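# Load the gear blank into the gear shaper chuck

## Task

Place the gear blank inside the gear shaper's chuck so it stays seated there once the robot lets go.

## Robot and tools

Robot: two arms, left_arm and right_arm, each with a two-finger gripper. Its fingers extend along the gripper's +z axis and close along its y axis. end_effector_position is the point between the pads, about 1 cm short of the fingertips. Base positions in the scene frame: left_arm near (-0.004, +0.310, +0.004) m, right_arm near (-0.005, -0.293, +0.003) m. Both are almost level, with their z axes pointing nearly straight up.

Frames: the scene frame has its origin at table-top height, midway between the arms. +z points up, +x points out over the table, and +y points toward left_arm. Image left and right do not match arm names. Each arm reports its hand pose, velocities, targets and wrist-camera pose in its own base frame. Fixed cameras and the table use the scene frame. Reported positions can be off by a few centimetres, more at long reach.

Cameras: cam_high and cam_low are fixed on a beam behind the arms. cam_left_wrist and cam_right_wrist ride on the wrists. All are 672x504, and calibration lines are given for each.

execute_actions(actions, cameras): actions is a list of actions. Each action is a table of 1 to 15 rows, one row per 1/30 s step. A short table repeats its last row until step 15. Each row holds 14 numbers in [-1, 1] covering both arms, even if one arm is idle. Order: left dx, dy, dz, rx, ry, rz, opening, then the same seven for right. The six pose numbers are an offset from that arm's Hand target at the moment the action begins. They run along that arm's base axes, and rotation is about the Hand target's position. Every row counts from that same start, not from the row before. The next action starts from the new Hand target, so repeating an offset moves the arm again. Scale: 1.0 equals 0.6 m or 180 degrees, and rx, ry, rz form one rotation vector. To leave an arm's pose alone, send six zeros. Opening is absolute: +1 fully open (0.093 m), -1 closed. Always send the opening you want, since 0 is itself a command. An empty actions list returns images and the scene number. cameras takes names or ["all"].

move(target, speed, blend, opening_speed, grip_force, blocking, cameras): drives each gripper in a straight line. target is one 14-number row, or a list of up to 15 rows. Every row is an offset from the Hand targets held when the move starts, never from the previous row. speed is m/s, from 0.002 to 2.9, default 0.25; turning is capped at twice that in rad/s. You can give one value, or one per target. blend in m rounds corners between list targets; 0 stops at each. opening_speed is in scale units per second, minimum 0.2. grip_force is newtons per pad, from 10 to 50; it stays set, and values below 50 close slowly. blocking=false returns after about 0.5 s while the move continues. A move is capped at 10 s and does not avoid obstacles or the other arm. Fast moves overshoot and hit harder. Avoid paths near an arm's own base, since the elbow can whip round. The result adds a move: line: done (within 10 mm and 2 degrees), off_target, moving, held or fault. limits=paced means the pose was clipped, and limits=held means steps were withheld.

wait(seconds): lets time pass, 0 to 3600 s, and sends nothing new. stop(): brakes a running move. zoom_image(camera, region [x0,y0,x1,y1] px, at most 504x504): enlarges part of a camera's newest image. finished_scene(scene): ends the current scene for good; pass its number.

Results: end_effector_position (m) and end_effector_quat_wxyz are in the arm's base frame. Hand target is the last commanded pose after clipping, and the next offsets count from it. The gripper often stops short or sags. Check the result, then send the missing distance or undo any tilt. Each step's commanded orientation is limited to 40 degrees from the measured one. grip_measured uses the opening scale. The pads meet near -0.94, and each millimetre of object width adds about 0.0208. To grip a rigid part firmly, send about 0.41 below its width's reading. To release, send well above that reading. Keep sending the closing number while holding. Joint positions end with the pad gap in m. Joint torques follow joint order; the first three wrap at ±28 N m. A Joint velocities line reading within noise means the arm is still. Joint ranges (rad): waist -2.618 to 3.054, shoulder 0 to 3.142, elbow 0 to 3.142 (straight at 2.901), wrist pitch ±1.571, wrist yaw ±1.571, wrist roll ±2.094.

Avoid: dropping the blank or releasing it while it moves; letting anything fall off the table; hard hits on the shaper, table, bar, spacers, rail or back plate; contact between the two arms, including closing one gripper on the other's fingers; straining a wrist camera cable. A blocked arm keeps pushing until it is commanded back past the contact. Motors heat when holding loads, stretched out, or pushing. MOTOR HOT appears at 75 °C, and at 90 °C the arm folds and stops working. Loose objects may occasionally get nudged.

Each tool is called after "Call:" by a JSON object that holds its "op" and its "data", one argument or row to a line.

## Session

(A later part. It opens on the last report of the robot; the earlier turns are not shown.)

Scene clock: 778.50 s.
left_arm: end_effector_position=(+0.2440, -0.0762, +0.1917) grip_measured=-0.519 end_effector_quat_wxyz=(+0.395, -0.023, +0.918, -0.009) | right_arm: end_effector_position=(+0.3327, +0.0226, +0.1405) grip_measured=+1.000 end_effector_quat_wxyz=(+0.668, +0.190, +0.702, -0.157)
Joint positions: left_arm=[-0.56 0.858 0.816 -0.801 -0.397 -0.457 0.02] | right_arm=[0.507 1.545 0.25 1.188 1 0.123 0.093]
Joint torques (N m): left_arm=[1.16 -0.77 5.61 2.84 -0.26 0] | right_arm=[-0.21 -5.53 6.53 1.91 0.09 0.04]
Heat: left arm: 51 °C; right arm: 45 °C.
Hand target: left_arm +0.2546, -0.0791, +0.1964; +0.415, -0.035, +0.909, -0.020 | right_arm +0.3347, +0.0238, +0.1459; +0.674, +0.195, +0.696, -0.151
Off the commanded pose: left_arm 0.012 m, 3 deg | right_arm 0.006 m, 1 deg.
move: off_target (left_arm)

Call:
{"op": "move", "data": {
  "target": [
    [0.0083,-0.0012,0.0,-0.0052,0.0,0.005,-0.8,0,0,0,0,0,0,1.0]
  ],
  "speed": 0.01
}}

Scene clock: 787.30 s.
left_arm: end_effector_position=(+0.2442, -0.0767, +0.1915) grip_measured=-0.519 end_effector_quat_wxyz=(+0.393, -0.024, +0.919, -0.013) | right_arm: end_effector_position=(+0.3327, +0.0226, +0.1405) grip_measured=+1.000 end_effector_quat_wxyz=(+0.668, +0.190, +0.702, -0.157)
Joint positions: left_arm=[-0.556 0.858 0.816 -0.799 -0.387 -0.459 0.02] | right_arm=[0.507 1.545 0.25 1.188 1 0.123 0.093]
Joint torques (N m): left_arm=[1.69 0.73 6.01 3.03 -0.28 -0.13] | right_arm=[-0.21 -5.55 6.53 1.91 0.09 0.03]
Heat: left arm: 52 °C; right arm: 45 °C.
Hand target: left_arm +0.2597, -0.0799, +0.1965; +0.415, -0.045, +0.909, -0.024 | right_arm +0.3347, +0.0238, +0.1459; +0.674, +0.195, +0.696, -0.151
Off the commanded pose: left_arm 0.017 m, 4 deg | right_arm 0.006 m, 1 deg.
move: off_target (left_arm)

Call:
{"op": "execute_actions", "data": {
  "actions": [],
  "cameras": ["cam_left_wrist","cam_high"]
}}

Scene clock: 790.17 s.
left_arm: end_effector_position=(+0.2442, -0.0768, +0.1915) grip_measured=-0.519 end_effector_quat_wxyz=(+0.393, -0.025, +0.919, -0.013) | right_arm: end_effector_position=(+0.3327, +0.0226, +0.1405) grip_measured=+1.000 end_effector_quat_wxyz=(+0.668, +0.190, +0.702, -0.157)
Joint positions: left_arm=[-0.556 0.858 0.816 -0.799 -0.387 -0.46 0.02] | right_arm=[0.507 1.545 0.25 1.188 1 0.123 0.093]
Joint velocities: within noise
Joint torques (N m): left_arm=[1.8 0.76 6.02 3.02 -0.3 -0.12] | right_arm=[-0.23 -5.53 6.53 1.91 0.08 0.04]
Heat: left arm: 52 °C; right arm: 45 °C.
Hand target: left_arm +0.2596, -0.0799, +0.1965; +0.415, -0.045, +0.909, -0.024 | right_arm +0.3347, +0.0238, +0.1459; +0.674, +0.195, +0.696, -0.151
Tool commands: left_gripper/opening=-0.8 right_gripper/opening=+1.0
Off the commanded pose: left_arm 0.017 m, 4 deg | right_arm 0.006 m, 1 deg.
camera_calibration:
cam_left_wrist: T_world_to_cam=[[0.04504, -0.99751, 0.05426, -0.09727], [-0.93203, -0.06151, -0.35711, 0.32838], [0.35956, -0.03448, -0.93249, 0.17527]] pos_world=[0.24743, -0.07078, 0.28598]
Images, in order (width x height): cam_high 672x504, cam_left_wrist 672x504.

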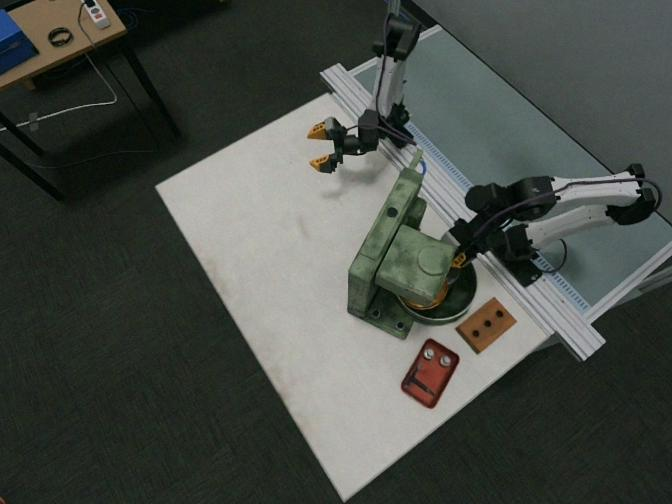

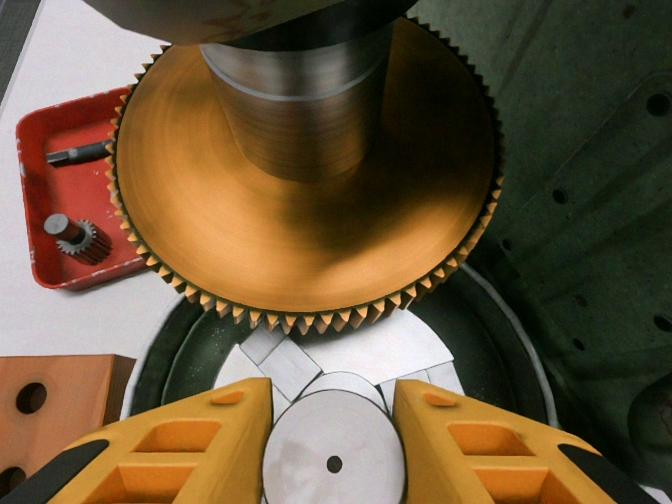

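Call:
{"op": "zoom_image", "data": {
  "camera": "cam_left_wrist",
  "region": [200, 300, 480, 504]
}}

Scaled by 1.800 from the camera's image (finer frame: 960x720).

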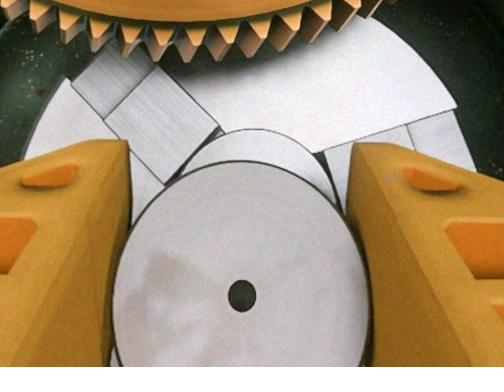

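Call:
{"op": "move", "data": {
  "target": [
    [-0.033,0.005,0.01,0.0014,-0.0385,0.0017,-0.8,0,0,0,0,0,0,1.0]
  ],
  "speed": 0.04,
  "cameras": ["cam_left_wrist"]
}}

Scene clock: 819.13 s.
left_arm: end_effector_position=(+0.2363, -0.0756, +0.1961) grip_measured=-0.519 end_effector_quat_wxyz=(+0.451, -0.033, +0.892, -0.015) | right_arm: end_effector_position=(+0.3327, +0.0226, +0.1405) grip_measured=+1.000 end_effector_quat_wxyz=(+0.668, +0.190, +0.702, -0.157)
Joint positions: left_arm=[-0.647 0.742 0.718 -0.722 -0.509 -0.494 0.02] | right_arm=[0.507 1.545 0.25 1.188 1 0.123 0.093]
Joint torques (N m): left_arm=[-0.61 -1.63 5.87 2.6 -0.45 -0.1] | right_arm=[-0.24 -5.52 6.53 1.91 0.08 0.03]
Heat: left arm: 52 °C; right arm: 45 °C.
Hand target: left_arm +0.2398, -0.0768, +0.2024; +0.469, -0.045, +0.882, -0.024 | right_arm +0.3347, +0.0238, +0.1459; +0.674, +0.195, +0.696, -0.151
Off the commanded pose: left_arm 0.007 m, 3 deg | right_arm 0.006 m, 1 deg.
move: off_target (left_arm)
cam_left_wrist: T_world_to_cam=[[0.05407, -0.99614, 0.06914, -0.10089], [-0.87798, -0.08041, -0.47189, 0.33104], [0.47563, -0.03519, -0.87894, 0.14447]] pos_world=[0.2274, -0.06879, 0.29017]

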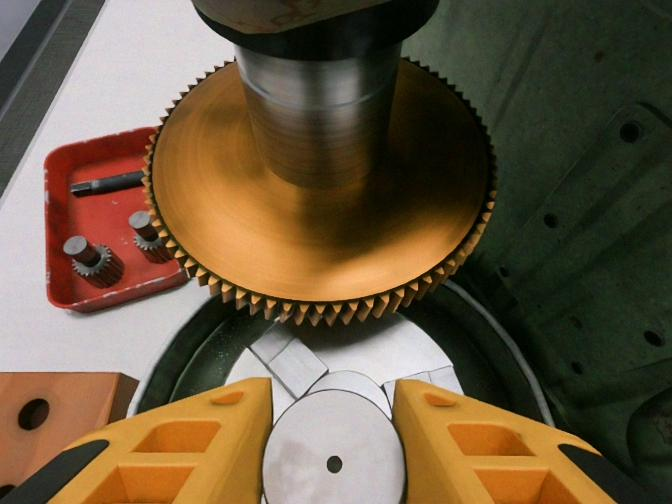

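Call:
{"op": "zoom_image", "data": {
  "camera": "cam_left_wrist",
  "region": [220, 310, 460, 480]
}}

Call:
{"op": "zoom_image", "data": {
  "camera": "cam_left_wrist",
  "region": [260, 350, 410, 420]
}}

Scaled by 2.100 from the camera's image (finer frame: 960x720).

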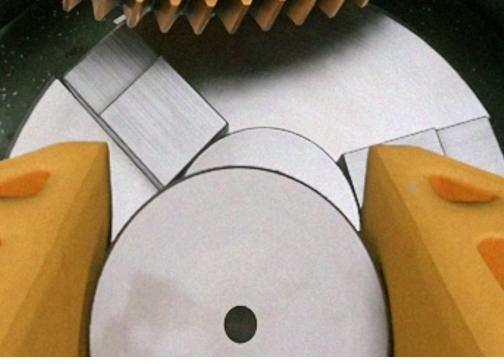

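Scaled by 3.360 from the camera's image (finer frame: 960x720).

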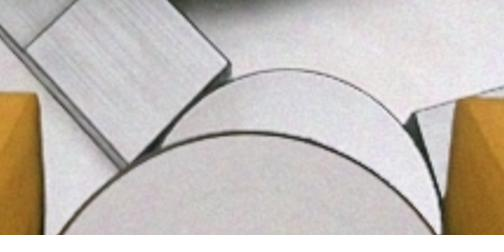

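Call:
{"op": "move", "data": {
  "target": [0.0228,-0.007,-0.001,0.0003,-0.0055,0.0003,-0.8,0,0,0,0,0,0,1.0],
  "speed": 0.03,
  "cameras": ["cam_left_wrist"]
}}

Call:
{"op": "zoom_image", "data": {
  "camera": "cam_left_wrist",
  "region": [360, 330, 460, 400]
}}

Call:
{"op": "zoom_image", "data": {
  "camera": "cam_left_wrist",
  "region": [190, 330, 290, 400]
}}

Scene clock: 861.27 s.
left_arm: end_effector_position=(+0.2483, -0.0805, +0.1992) grip_measured=-0.519 end_effector_quat_wxyz=(+0.466, -0.043, +0.883, -0.023) | right_arm: end_effector_position=(+0.3327, +0.0226, +0.1405) grip_measured=+1.000 end_effector_quat_wxyz=(+0.668, +0.190, +0.702, -0.157)
Joint positions: left_arm=[-0.634 0.773 0.71 -0.641 -0.51 -0.492 0.02] | right_arm=[0.507 1.545 0.25 1.188 1 0.123 0.093]
Joint torques (N m): left_arm=[0.7 -0.44 5.94 2.68 -0.33 0.17] | right_arm=[-0.23 -5.52 6.54 1.91 0.08 0.04]
Heat: left arm: 50 °C; right arm: 45 °C.
Hand target: left_arm +0.2535, -0.0810, +0.2019; +0.477, -0.045, +0.878, -0.024 | right_arm +0.3347, +0.0238, +0.1459; +0.674, +0.195, +0.696, -0.151
Off the commanded pose: left_arm 0.006 m, 1 deg | right_arm 0.006 m, 1 deg.
move: done
cam_left_wrist: T_world_to_cam=[[0.06347, -0.99357, 0.09377, -0.11366], [-0.86037, -0.10209, -0.49934, 0.34196], [0.5057, -0.04898, -0.86132, 0.12931]] pos_world=[0.23603, -0.07168, 0.29279]

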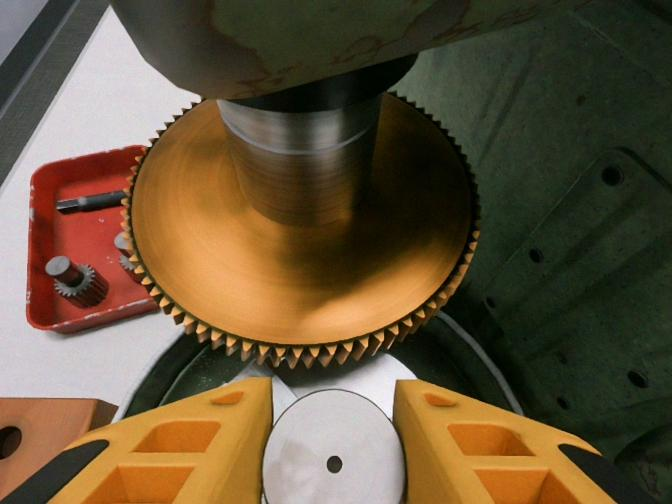

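Scaled by 5.040 from the camera's image (finer frame: 960x720).

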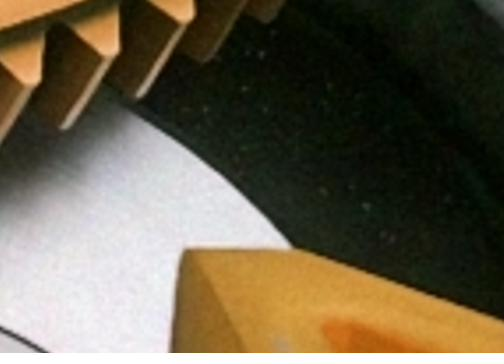

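Scaled by 5.040 from the camera's image (finer frame: 960x720).

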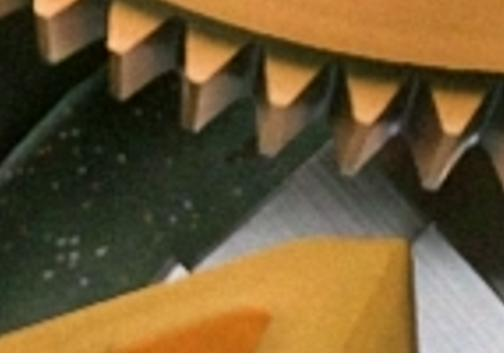

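Call:
{"op": "move", "data": {
  "target": [
    [-0.0005,0.0035,0.0185,0.0062,0.0057,-0.004,-0.8,0,0,0,0,0,0,1.0],
    [-0.0005,0.0035,-0.0032,0.0062,0.0057,-0.004,-0.8,0,0,0,0,0,0,1.0],
    [-0.0005,0.0035,-0.0107,0.0062,0.0057,-0.004,-0.8,0,0,0,0,0,0,1.0]
  ],
  "speed": [0.04,0.03,0.01]
}}

Scene clock: 932.77 s.
left_arm: end_effector_position=(+0.2490, -0.0781, +0.1906) grip_measured=-0.519 end_effector_quat_wxyz=(+0.455, -0.033, +0.890, -0.012) | right_arm: end_effector_position=(+0.3327, +0.0226, +0.1405) grip_measured=+1.000 end_effector_quat_wxyz=(+0.668, +0.190, +0.702, -0.157)
Joint positions: left_arm=[-0.617 0.785 0.697 -0.64 -0.497 -0.465 0.02] | right_arm=[0.507 1.545 0.25 1.188 1 0.123 0.093]
Joint torques (N m): left_arm=[0.73 -1.68 6.04 2.66 -0.24 0.13] | right_arm=[-0.23 -5.53 6.53 1.91 0.09 0.04]
Heat: left arm: 51 °C; right arm: 45 °C.
Hand target: left_arm +0.2532, -0.0789, +0.1954; +0.469, -0.035, +0.882, -0.018 | right_arm +0.3347, +0.0238, +0.1459; +0.674, +0.195, +0.696, -0.151
Off the commanded pose: left_arm 0.006 m, 2 deg | right_arm 0.006 m, 1 deg.
move: done

Call:
{"op": "move", "data": {
  "target": [0.0,0.0,-0.005,0.0,0.0,0.0,-0.8,0,0,0,0,0,0,1.0],
  "speed": 0.005
}}

Scene clock: 935.77 s.
left_arm: end_effector_position=(+0.2499, -0.0787, +0.1885) grip_measured=-0.519 end_effector_quat_wxyz=(+0.457, -0.034, +0.889, -0.013) | right_arm: end_effector_position=(+0.3327, +0.0226, +0.1405) grip_measured=+1.000 end_effector_quat_wxyz=(+0.668, +0.190, +0.702, -0.157)
Joint positions: left_arm=[-0.617 0.785 0.686 -0.625 -0.497 -0.465 0.02] | right_arm=[0.507 1.545 0.25 1.188 1 0.123 0.093]
Joint torques (N m): left_arm=[0.81 -1.83 5.83 2.59 -0.25 0.13] | right_arm=[-0.23 -5.52 6.52 1.91 0.08 0.04]
Heat: left arm: 51 °C; right arm: 45 °C.
Hand target: left_arm +0.2532, -0.0790, +0.1925; +0.469, -0.035, +0.882, -0.018 | right_arm +0.3347, +0.0238, +0.1459; +0.674, +0.195, +0.696, -0.151
Off the commanded pose: left_arm 0.005 m, 2 deg | right_arm 0.006 m, 1 deg.
move: done

Call:
{"op": "move", "data": {
  "target": [0.0,0.0,-0.0025,0.0,0.0,0.0,-0.8,0,0,0,0,0,0,1.0],
  "speed": 0.004
}}

Scene clock: 938.63 s.
left_arm: end_effector_position=(+0.2507, -0.0793, +0.1882) grip_measured=-0.519 end_effector_quat_wxyz=(+0.459, -0.034, +0.888, -0.014) | right_arm: end_effector_position=(+0.3327, +0.0226, +0.1405) grip_measured=+1.000 end_effector_quat_wxyz=(+0.668, +0.190, +0.702, -0.157)
Joint positions: left_arm=[-0.617 0.785 0.681 -0.614 -0.497 -0.465 0.02] | right_arm=[0.507 1.545 0.25 1.188 1 0.123 0.093]
Joint torques (N m): left_arm=[0.77 -1.95 5.72 2.54 -0.25 0.14] | right_arm=[-0.2 -5.53 6.52 1.91 0.08 0.04]
Heat: left arm: 51 °C; right arm: 45 °C.
Hand target: left_arm +0.2532, -0.0790, +0.1910; +0.469, -0.035, +0.882, -0.018 | right_arm +0.3347, +0.0238, +0.1459; +0.674, +0.195, +0.696, -0.151
Off the commanded pose: left_arm 0.004 m, 1 deg | right_arm 0.006 m, 1 deg.
move: done

Call:
{"op": "move", "data": {
  "target": [0.0,0.0,-0.0025,0.0,0.0,0.0,-0.8,0,0,0,0,0,0,1.0],
  "speed": 0.004
}}

Scene clock: 942.60 s.
left_arm: end_effector_position=(+0.2513, -0.0797, +0.1880) grip_measured=-0.519 end_effector_quat_wxyz=(+0.460, -0.034, +0.887, -0.015) | right_arm: end_effector_position=(+0.3327, +0.0226, +0.1405) grip_measured=+1.000 end_effector_quat_wxyz=(+0.668, +0.190, +0.702, -0.157)
Joint positions: left_arm=[-0.617 0.785 0.678 -0.607 -0.497 -0.464 0.02] | right_arm=[0.507 1.545 0.25 1.188 1 0.123 0.093]
Joint torques (N m): left_arm=[0.83 -2.03 5.52 2.53 -0.25 0.11] | right_arm=[-0.21 -5.52 6.54 1.9 0.08 0.04]
Heat: left arm: 51 °C; right arm: 45 °C.
Hand target: left_arm +0.2532, -0.0790, +0.1895; +0.469, -0.035, +0.882, -0.018 | right_arm +0.3347, +0.0238, +0.1459; +0.674, +0.195, +0.696, -0.151
Off the commanded pose: left_arm 0.003 m, 1 deg | right_arm 0.006 m, 1 deg.
move: done

Call:
{"op": "move", "data": {
  "target": [0.0,0.0,-0.0025,0.0,0.0,0.0,-0.8,0,0,0,0,0,0,1.0],
  "speed": 0.004
}}

Scene clock: 945.17 s.
left_arm: end_effector_position=(+0.2512, -0.0797, +0.1880) grip_measured=-0.519 end_effector_quat_wxyz=(+0.462, -0.035, +0.886, -0.017) | right_arm: end_effector_position=(+0.3327, +0.0226, +0.1405) grip_measured=+1.000 end_effector_quat_wxyz=(+0.668, +0.190, +0.702, -0.157)
Joint positions: left_arm=[-0.617 0.78 0.672 -0.6 -0.497 -0.464 0.02] | right_arm=[0.507 1.545 0.25 1.188 1 0.123 0.093]
Joint torques (N m): left_arm=[0.77 -1.54 5.46 2.52 -0.24 0.13] | right_arm=[-0.24 -5.53 6.54 1.9 0.08 0.04]
Heat: left arm: 51 °C; right arm: 45 °C.
Hand target: left_arm +0.2532, -0.0790, +0.1879; +0.469, -0.035, +0.882, -0.018 | right_arm +0.3347, +0.0238, +0.1459; +0.674, +0.195, +0.696, -0.151
Off the commanded pose: left_arm 0.002 m, 1 deg | right_arm 0.006 m, 1 deg.
move: done

Call:
{"op": "move", "data": {
  "target": [
    [0.0,0.003,-0.0017,-0.0004,0.0083,-0.0004,-0.8,0,0,0,0,0,0,1.0],
    [0.0,-0.003,-0.0025,0.0004,-0.0083,0.0004,-0.8,0,0,0,0,0,0,1.0],
    [0.0,0.0,-0.0033,0.0,0.0,0.0,-0.8,0,0,0,0,0,0,1.0]
  ],
  "speed": 0.012
}}

Scene clock: 956.10 s.
left_arm: end_effector_position=(+0.2512, -0.0795, +0.1873) grip_measured=-0.519 end_effector_quat_wxyz=(+0.471, -0.037, +0.881, -0.021) | right_arm: end_effector_position=(+0.3327, +0.0226, +0.1405) grip_measured=+1.000 end_effector_quat_wxyz=(+0.668, +0.190, +0.702, -0.157)
Joint positions: left_arm=[-0.619 0.762 0.648 -0.572 -0.502 -0.461 0.02] | right_arm=[0.507 1.545 0.25 1.188 1 0.123 0.093]
Joint torques (N m): left_arm=[1.02 0.13 6.75 2.32 -0.21 0.11] | right_arm=[-0.21 -5.52 6.53 1.91 0.08 0.04]
Heat: left arm: 51 °C; right arm: 45 °C.
Hand target: left_arm +0.2532, -0.0789, +0.1859; +0.469, -0.035, +0.882, -0.018 | right_arm +0.3347, +0.0238, +0.1459; +0.674, +0.195, +0.696, -0.151
Off the commanded pose: left_arm 0.002 m, 1 deg | right_arm 0.006 m, 1 deg.
move: done

Call:
{"op": "move", "data": {
  "target": [
    [0.0,0.0042,-0.0017,-0.0008,0.0166,-0.0008,-0.8,0,0,0,0,0,0,1.0],
    [0.0,-0.0042,-0.0033,0.0002,-0.0055,0.0002,-0.8,0,0,0,0,0,0,1.0],
    [0.0,0.0,-0.005,-0.0008,0.0166,-0.0008,-0.8,0,0,0,0,0,0,1.0]
  ],
  "speed": 0.02
}}

Scene clock: 973.87 s.
left_arm: end_effector_position=(+0.2525, -0.0795, +0.1863) grip_measured=-0.519 end_effector_quat_wxyz=(+0.457, -0.037, +0.888, -0.023) | right_arm: end_effector_position=(+0.3327, +0.0226, +0.1405) grip_measured=+1.000 end_effector_quat_wxyz=(+0.668, +0.190, +0.702, -0.157)
Joint positions: left_arm=[-0.596 0.784 0.673 -0.597 -0.467 -0.461 0.02] | right_arm=[0.507 1.545 0.25 1.188 1 0.123 0.093]
Joint torques (N m): left_arm=[1.09 0.91 7.61 2.05 -0.12 0.06] | right_arm=[-0.23 -5.53 6.54 1.91 0.09 0.04]
Heat: left arm: 50 °C; right arm: 45 °C.
Hand target: left_arm +0.2532, -0.0789, +0.1829; +0.446, -0.035, +0.894, -0.019 | right_arm +0.3347, +0.0238, +0.1459; +0.674, +0.195, +0.696, -0.151
Off the commanded pose: left_arm 0.004 m, 2 deg | right_arm 0.006 m, 1 deg.
move: done

Call:
{"op": "move", "data": {
  "target": [
    [0.0,0.0042,-0.0017,0.0059,-0.011,-0.0033,-0.8,0,0,0,0,0,0,1.0],
    [0.0,-0.0042,-0.0033,0.0051,0.0055,-0.0042,-0.8,0,0,0,0,0,0,1.0],
    [0.0,0.0,-0.005,0.0057,-0.0055,-0.0036,-0.8,0,0,0,0,0,0,1.0]
  ],
  "speed": 0.02
}}

Scene clock: 982.47 s.
left_arm: end_effector_position=(+0.2526, -0.0802, +0.1865) grip_measured=-0.519 end_effector_quat_wxyz=(+0.455, -0.026, +0.890, -0.019) | right_arm: end_effector_position=(+0.3327, +0.0226, +0.1405) grip_measured=+1.000 end_effector_quat_wxyz=(+0.668, +0.190, +0.702, -0.157)
Joint positions: left_arm=[-0.596 0.789 0.678 -0.602 -0.464 -0.44 0.02] | right_arm=[0.507 1.545 0.25 1.188 1 0.123 0.093]
Joint torques (N m): left_arm=[0.24 -0.76 4.79 2.42 -0.3 0.05] | right_arm=[-0.23 -5.53 6.53 1.91 0.08 0.04]
Heat: left arm: 49 °C; right arm: 45 °C.
Hand target: left_arm +0.2532, -0.0790, +0.1798; +0.453, -0.026, +0.891, -0.013 | right_arm +0.3347, +0.0238, +0.1459; +0.674, +0.195, +0.696, -0.151
Off the commanded pose: left_arm 0.007 m, 1 deg | right_arm 0.006 m, 1 deg.
move: done

Call:
{"op": "move", "data": {
  "target": [
    [0.0017,0.0025,-0.0033,-0.0002,0.0055,-0.0002,-0.8,0,0,0,0,0,0,1.0],
    [0.0017,-0.0025,-0.0042,0.0006,-0.0138,0.0006,-0.8,0,0,0,0,0,0,1.0],
    [0.0,0.0,-0.005,-0.0002,0.0055,-0.0002,-0.8,0,0,0,0,0,0,1.0]
  ],
  "speed": 0.02
}}

Scene clock: 990.73 s.
left_arm: end_effector_position=(+0.2549, -0.0797, +0.1867) grip_measured=-0.519 end_effector_quat_wxyz=(+0.468, -0.032, +0.883, -0.021) | right_arm: end_effector_position=(+0.3327, +0.0226, +0.1405) grip_measured=+1.000 end_effector_quat_wxyz=(+0.668, +0.190, +0.702, -0.157)
Joint positions: left_arm=[-0.596 0.778 0.654 -0.561 -0.476 -0.44 0.02] | right_arm=[0.507 1.545 0.25 1.188 1 0.123 0.093]
Joint torques (N m): left_arm=[1.06 1.07 7.13 1.88 -0.02 0.03] | right_arm=[-0.23 -5.52 6.52 1.91 0.09 0.04]
Heat: left arm: 50 °C; right arm: 45 °C.
Hand target: left_arm +0.2532, -0.0790, +0.1770; +0.446, -0.026, +0.895, -0.014 | right_arm +0.3347, +0.0238, +0.1459; +0.674, +0.195, +0.696, -0.151
Off the commanded pose: left_arm 0.010 m, 3 deg | right_arm 0.006 m, 1 deg.
move: off_target (left_arm)

Call:
{"op": "execute_actions", "data": {
  "actions": [],
  "cameras": ["cam_left_wrist"]
}}

Call:
{"op": "zoom_image", "data": {
  "camera": "cam_left_wrist",
  "region": [220, 320, 460, 504]
}}

Scene clock: 997.17 s.
left_arm: end_effector_position=(+0.2550, -0.0796, +0.1867) grip_measured=-0.519 end_effector_quat_wxyz=(+0.468, -0.032, +0.883, -0.021) | right_arm: end_effector_position=(+0.3327, +0.0226, +0.1405) grip_measured=+1.000 end_effector_quat_wxyz=(+0.668, +0.190, +0.702, -0.157)
Joint positions: left_arm=[-0.596 0.778 0.654 -0.561 -0.476 -0.44 0.02] | right_arm=[0.507 1.545 0.25 1.188 1 0.123 0.093]
Joint velocities: within noise
Joint torques (N m): left_arm=[1.07 1.13 7.21 1.89 -0.05 0.03] | right_arm=[-0.23 -5.53 6.53 1.91 0.08 0.03]
Heat: left arm: 49 °C; right arm: 45 °C.
Hand target: left_arm +0.2532, -0.0789, +0.1770; +0.446, -0.026, +0.895, -0.014 | right_arm +0.3347, +0.0238, +0.1459; +0.674, +0.195, +0.696, -0.151
Tool commands: left_gripper/opening=-0.8 right_gripper/opening=+1.0
Off the commanded pose: left_arm 0.010 m, 3 deg | right_arm 0.006 m, 1 deg.
camera_calibration:
cam_left_wrist: T_world_to_cam=[[0.04614, -0.99575, 0.07969, -0.1051], [-0.86008, -0.08017, -0.50382, 0.34411], [0.50807, -0.04529, -0.86012, 0.11469]] pos_world=[0.24254, -0.07187, 0.2804]
Images, in order (width x height): cam_left_wrist 672x504.

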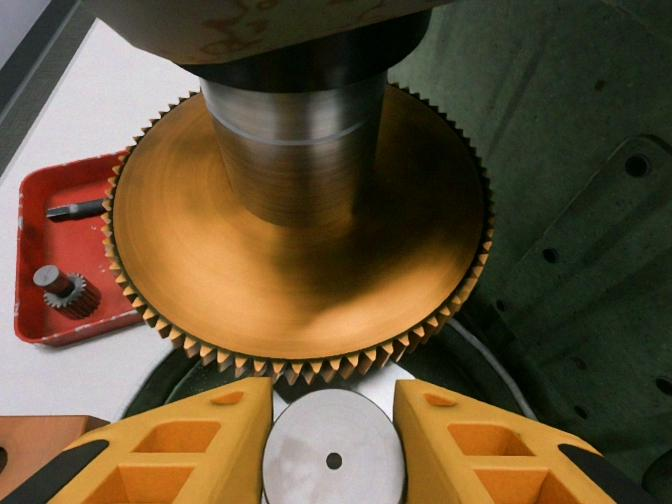

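Scaled by 2.100 from the camera's image (finer frame: 960x720).

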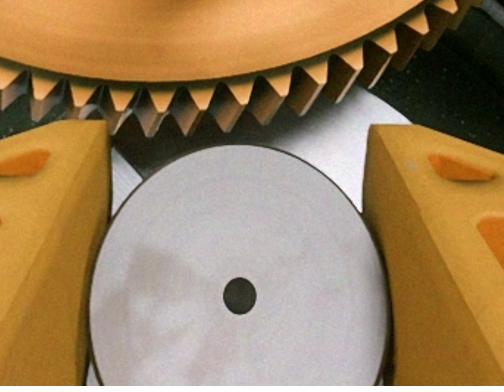

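Call:
{"op": "execute_actions", "data": {
  "actions": [],
  "cameras": ["cam_left_wrist"]
}}

Scene clock: 1020.10 s.
left_arm: end_effector_position=(+0.2550, -0.0796, +0.1867) grip_measured=-0.519 end_effector_quat_wxyz=(+0.468, -0.032, +0.883, -0.021) | right_arm: end_effector_position=(+0.3327, +0.0226, +0.1405) grip_measured=+1.000 end_effector_quat_wxyz=(+0.668, +0.190, +0.702, -0.157)
Joint positions: left_arm=[-0.596 0.778 0.654 -0.561 -0.476 -0.44 0.02] | right_arm=[0.507 1.545 0.25 1.188 1 0.123 0.093]
Joint velocities: within noise
Joint torques (N m): left_arm=[1.01 1.13 7.16 1.86 -0.04 0.04] | right_arm=[-0.21 -5.52 6.53 1.91 0.08 0.04]
Heat: left arm: 48 °C; right arm: 45 °C.
Hand target: left_arm +0.2532, -0.0789, +0.1770; +0.446, -0.026, +0.895, -0.014 | right_arm +0.3347, +0.0238, +0.1459; +0.674, +0.195, +0.696, -0.151
Tool commands: left_gripper/opening=-0.8 right_gripper/opening=+1.0
Off the commanded pose: left_arm 0.010 m, 3 deg | right_arm 0.006 m, 1 deg.
camera_calibration:
cam_left_wrist: T_world_to_cam=[[0.04614, -0.99575, 0.07969, -0.1051], [-0.86008, -0.08017, -0.50382, 0.34411], [0.50807, -0.04529, -0.86012, 0.11469]] pos_world=[0.24254, -0.07187, 0.2804]
Images, in order (width x height): cam_left_wrist 672x504.

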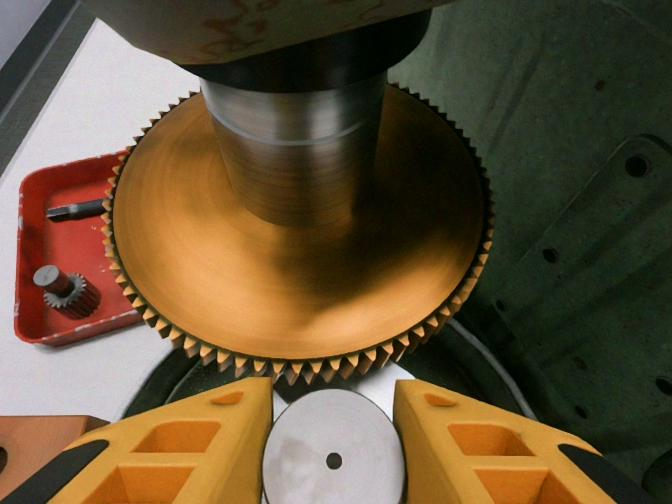

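Call:
{"op": "zoom_image", "data": {
  "camera": "cam_left_wrist",
  "region": [250, 344, 420, 504]
}}

Scaled by 2.965 from the camera's image (finer frame: 960x720).

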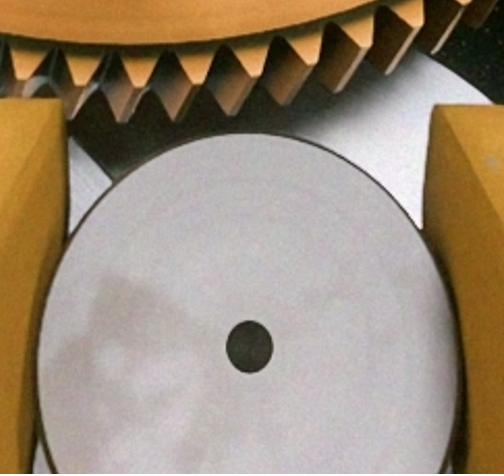

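Call:
{"op": "move", "data": {
  "target": [0, 0, 0.05, -0.0043, -0.0176, 0.0047, -0.8, 0, 0, 0, 0, 0, 0, 1.0],
  "speed": 0.05,
  "cameras": ["cam_left_wrist", "cam_low", "cam_high"]
}}

Scene clock: 1052.67 s.
left_arm: end_effector_position=(+0.2480, -0.0766, +0.1887) grip_measured=-0.519 end_effector_quat_wxyz=(+0.450, -0.023, +0.893, -0.008) | right_arm: end_effector_position=(+0.3327, +0.0226, +0.1405) grip_measured=+1.000 end_effector_quat_wxyz=(+0.668, +0.190, +0.702, -0.157)
Joint positions: left_arm=[-0.605 0.783 0.697 -0.65 -0.481 -0.44 0.02] | right_arm=[0.507 1.545 0.25 1.188 1 0.123 0.093]
Joint torques (N m): left_arm=[-0.59 -0.9 9.8 2.33 -0.43 -0.08] | right_arm=[-0.23 -5.55 6.53 1.91 0.08 0.03]
Heat: left arm: 47 °C; right arm: 45 °C.
Hand target: left_arm +0.2532, -0.0790, +0.2069; +0.470, -0.035, +0.882, -0.017 | right_arm +0.3347, +0.0238, +0.1459; +0.674, +0.195, +0.696, -0.151
Off the commanded pose: left_arm 0.019 m, 3 deg | right_arm 0.006 m, 1 deg.
move: off_target (left_arm)
cam_left_wrist: T_world_to_cam=[[0.04359, -0.99798, 0.04616, -0.09517], [-0.88003, -0.06023, -0.47108, 0.33968], [0.47291, -0.02009, -0.88088, 0.13463]] pos_world=[0.23941, -0.07181, 0.283]
Images, in order (width x height): cam_high 672x504, cam_low 672x504, cam_left_wrist 672x504.

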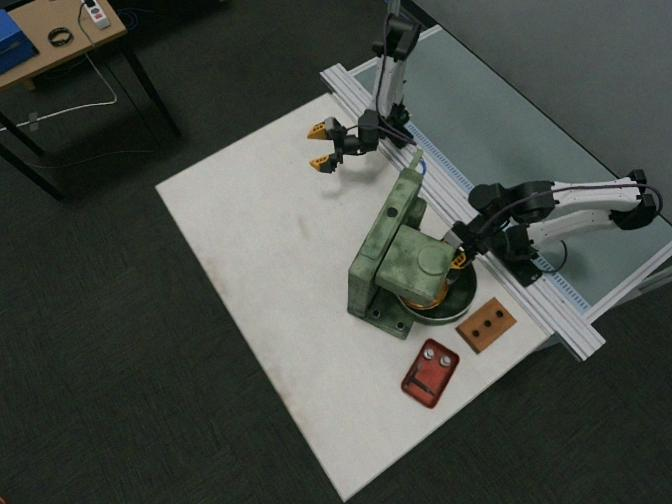

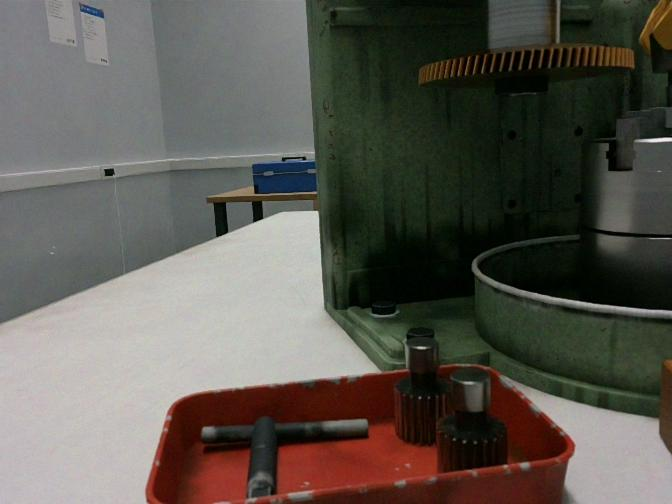

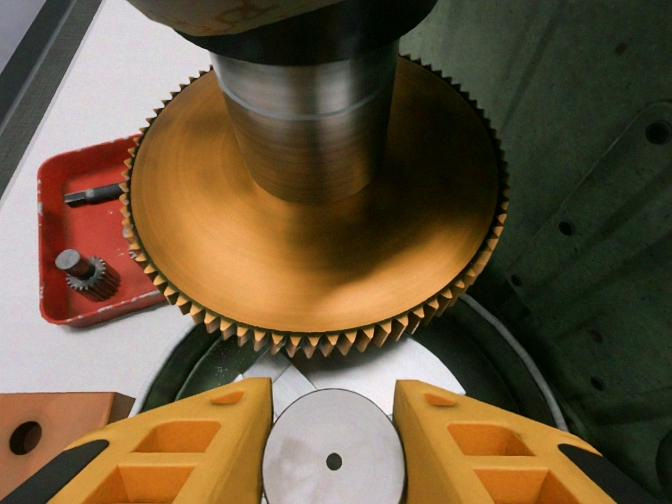

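Call:
{"op": "move", "data": {
  "target": [
    [0, 0.0002, 0.0302, 0.0008, -0.015, 0.0009, -0.8, 0, 0, 0, 0, 0, 0, 1.0],
    [0, 0.0002, 0.0102, 0.0008, -0.015, 0.0009, -0.8, 0, 0, 0, 0, 0, 0, 1.0],
    [0, 0.0002, -0.0115, 0.0008, -0.015, 0.0009, -0.8, 0, 0, 0, 0, 0, 0, 1.0],
    [0, 0.0002, -0.019, 0.0008, -0.015, 0.0009, -0.8, 0, 0, 0, 0, 0, 0, 1.0]
  ],
  "speed": 0.05,
  "cameras": ["cam_left_wrist"]
}}

Scene clock: 1106.63 s.
left_arm: end_effector_position=(+0.2504, -0.0777, +0.1890) grip_measured=-0.519 end_effector_quat_wxyz=(+0.474, -0.028, +0.880, -0.009) | right_arm: end_effector_position=(+0.3327, +0.0226, +0.1405) grip_measured=+1.000 end_effector_quat_wxyz=(+0.668, +0.190, +0.702, -0.157)
Joint positions: left_arm=[-0.626 0.759 0.652 -0.582 -0.52 -0.44 0.02] | right_arm=[0.507 1.545 0.25 1.188 1 0.123 0.093]
Joint torques (N m): left_arm=[-0.54 -2.06 5.91 2.68 -0.44 -0.02] | right_arm=[-0.23 -5.55 6.52 1.91 0.08 0.04]
Heat: left arm: 49 °C; right arm: 45 °C.
Hand target: left_arm +0.2532, -0.0789, +0.1956; +0.491, -0.036, +0.870, -0.016 | right_arm +0.3347, +0.0238, +0.1459; +0.674, +0.195, +0.696, -0.151
Off the commanded pose: left_arm 0.007 m, 3 deg | right_arm 0.006 m, 1 deg.
move: off_target (left_arm)
cam_left_wrist: T_world_to_cam=[[0.0491, -0.99725, 0.05545, -0.09951], [-0.85323, -0.07074, -0.51672, 0.34288], [0.51923, -0.02194, -0.85435, 0.11694]] pos_world=[0.23672, -0.07242, 0.2826]

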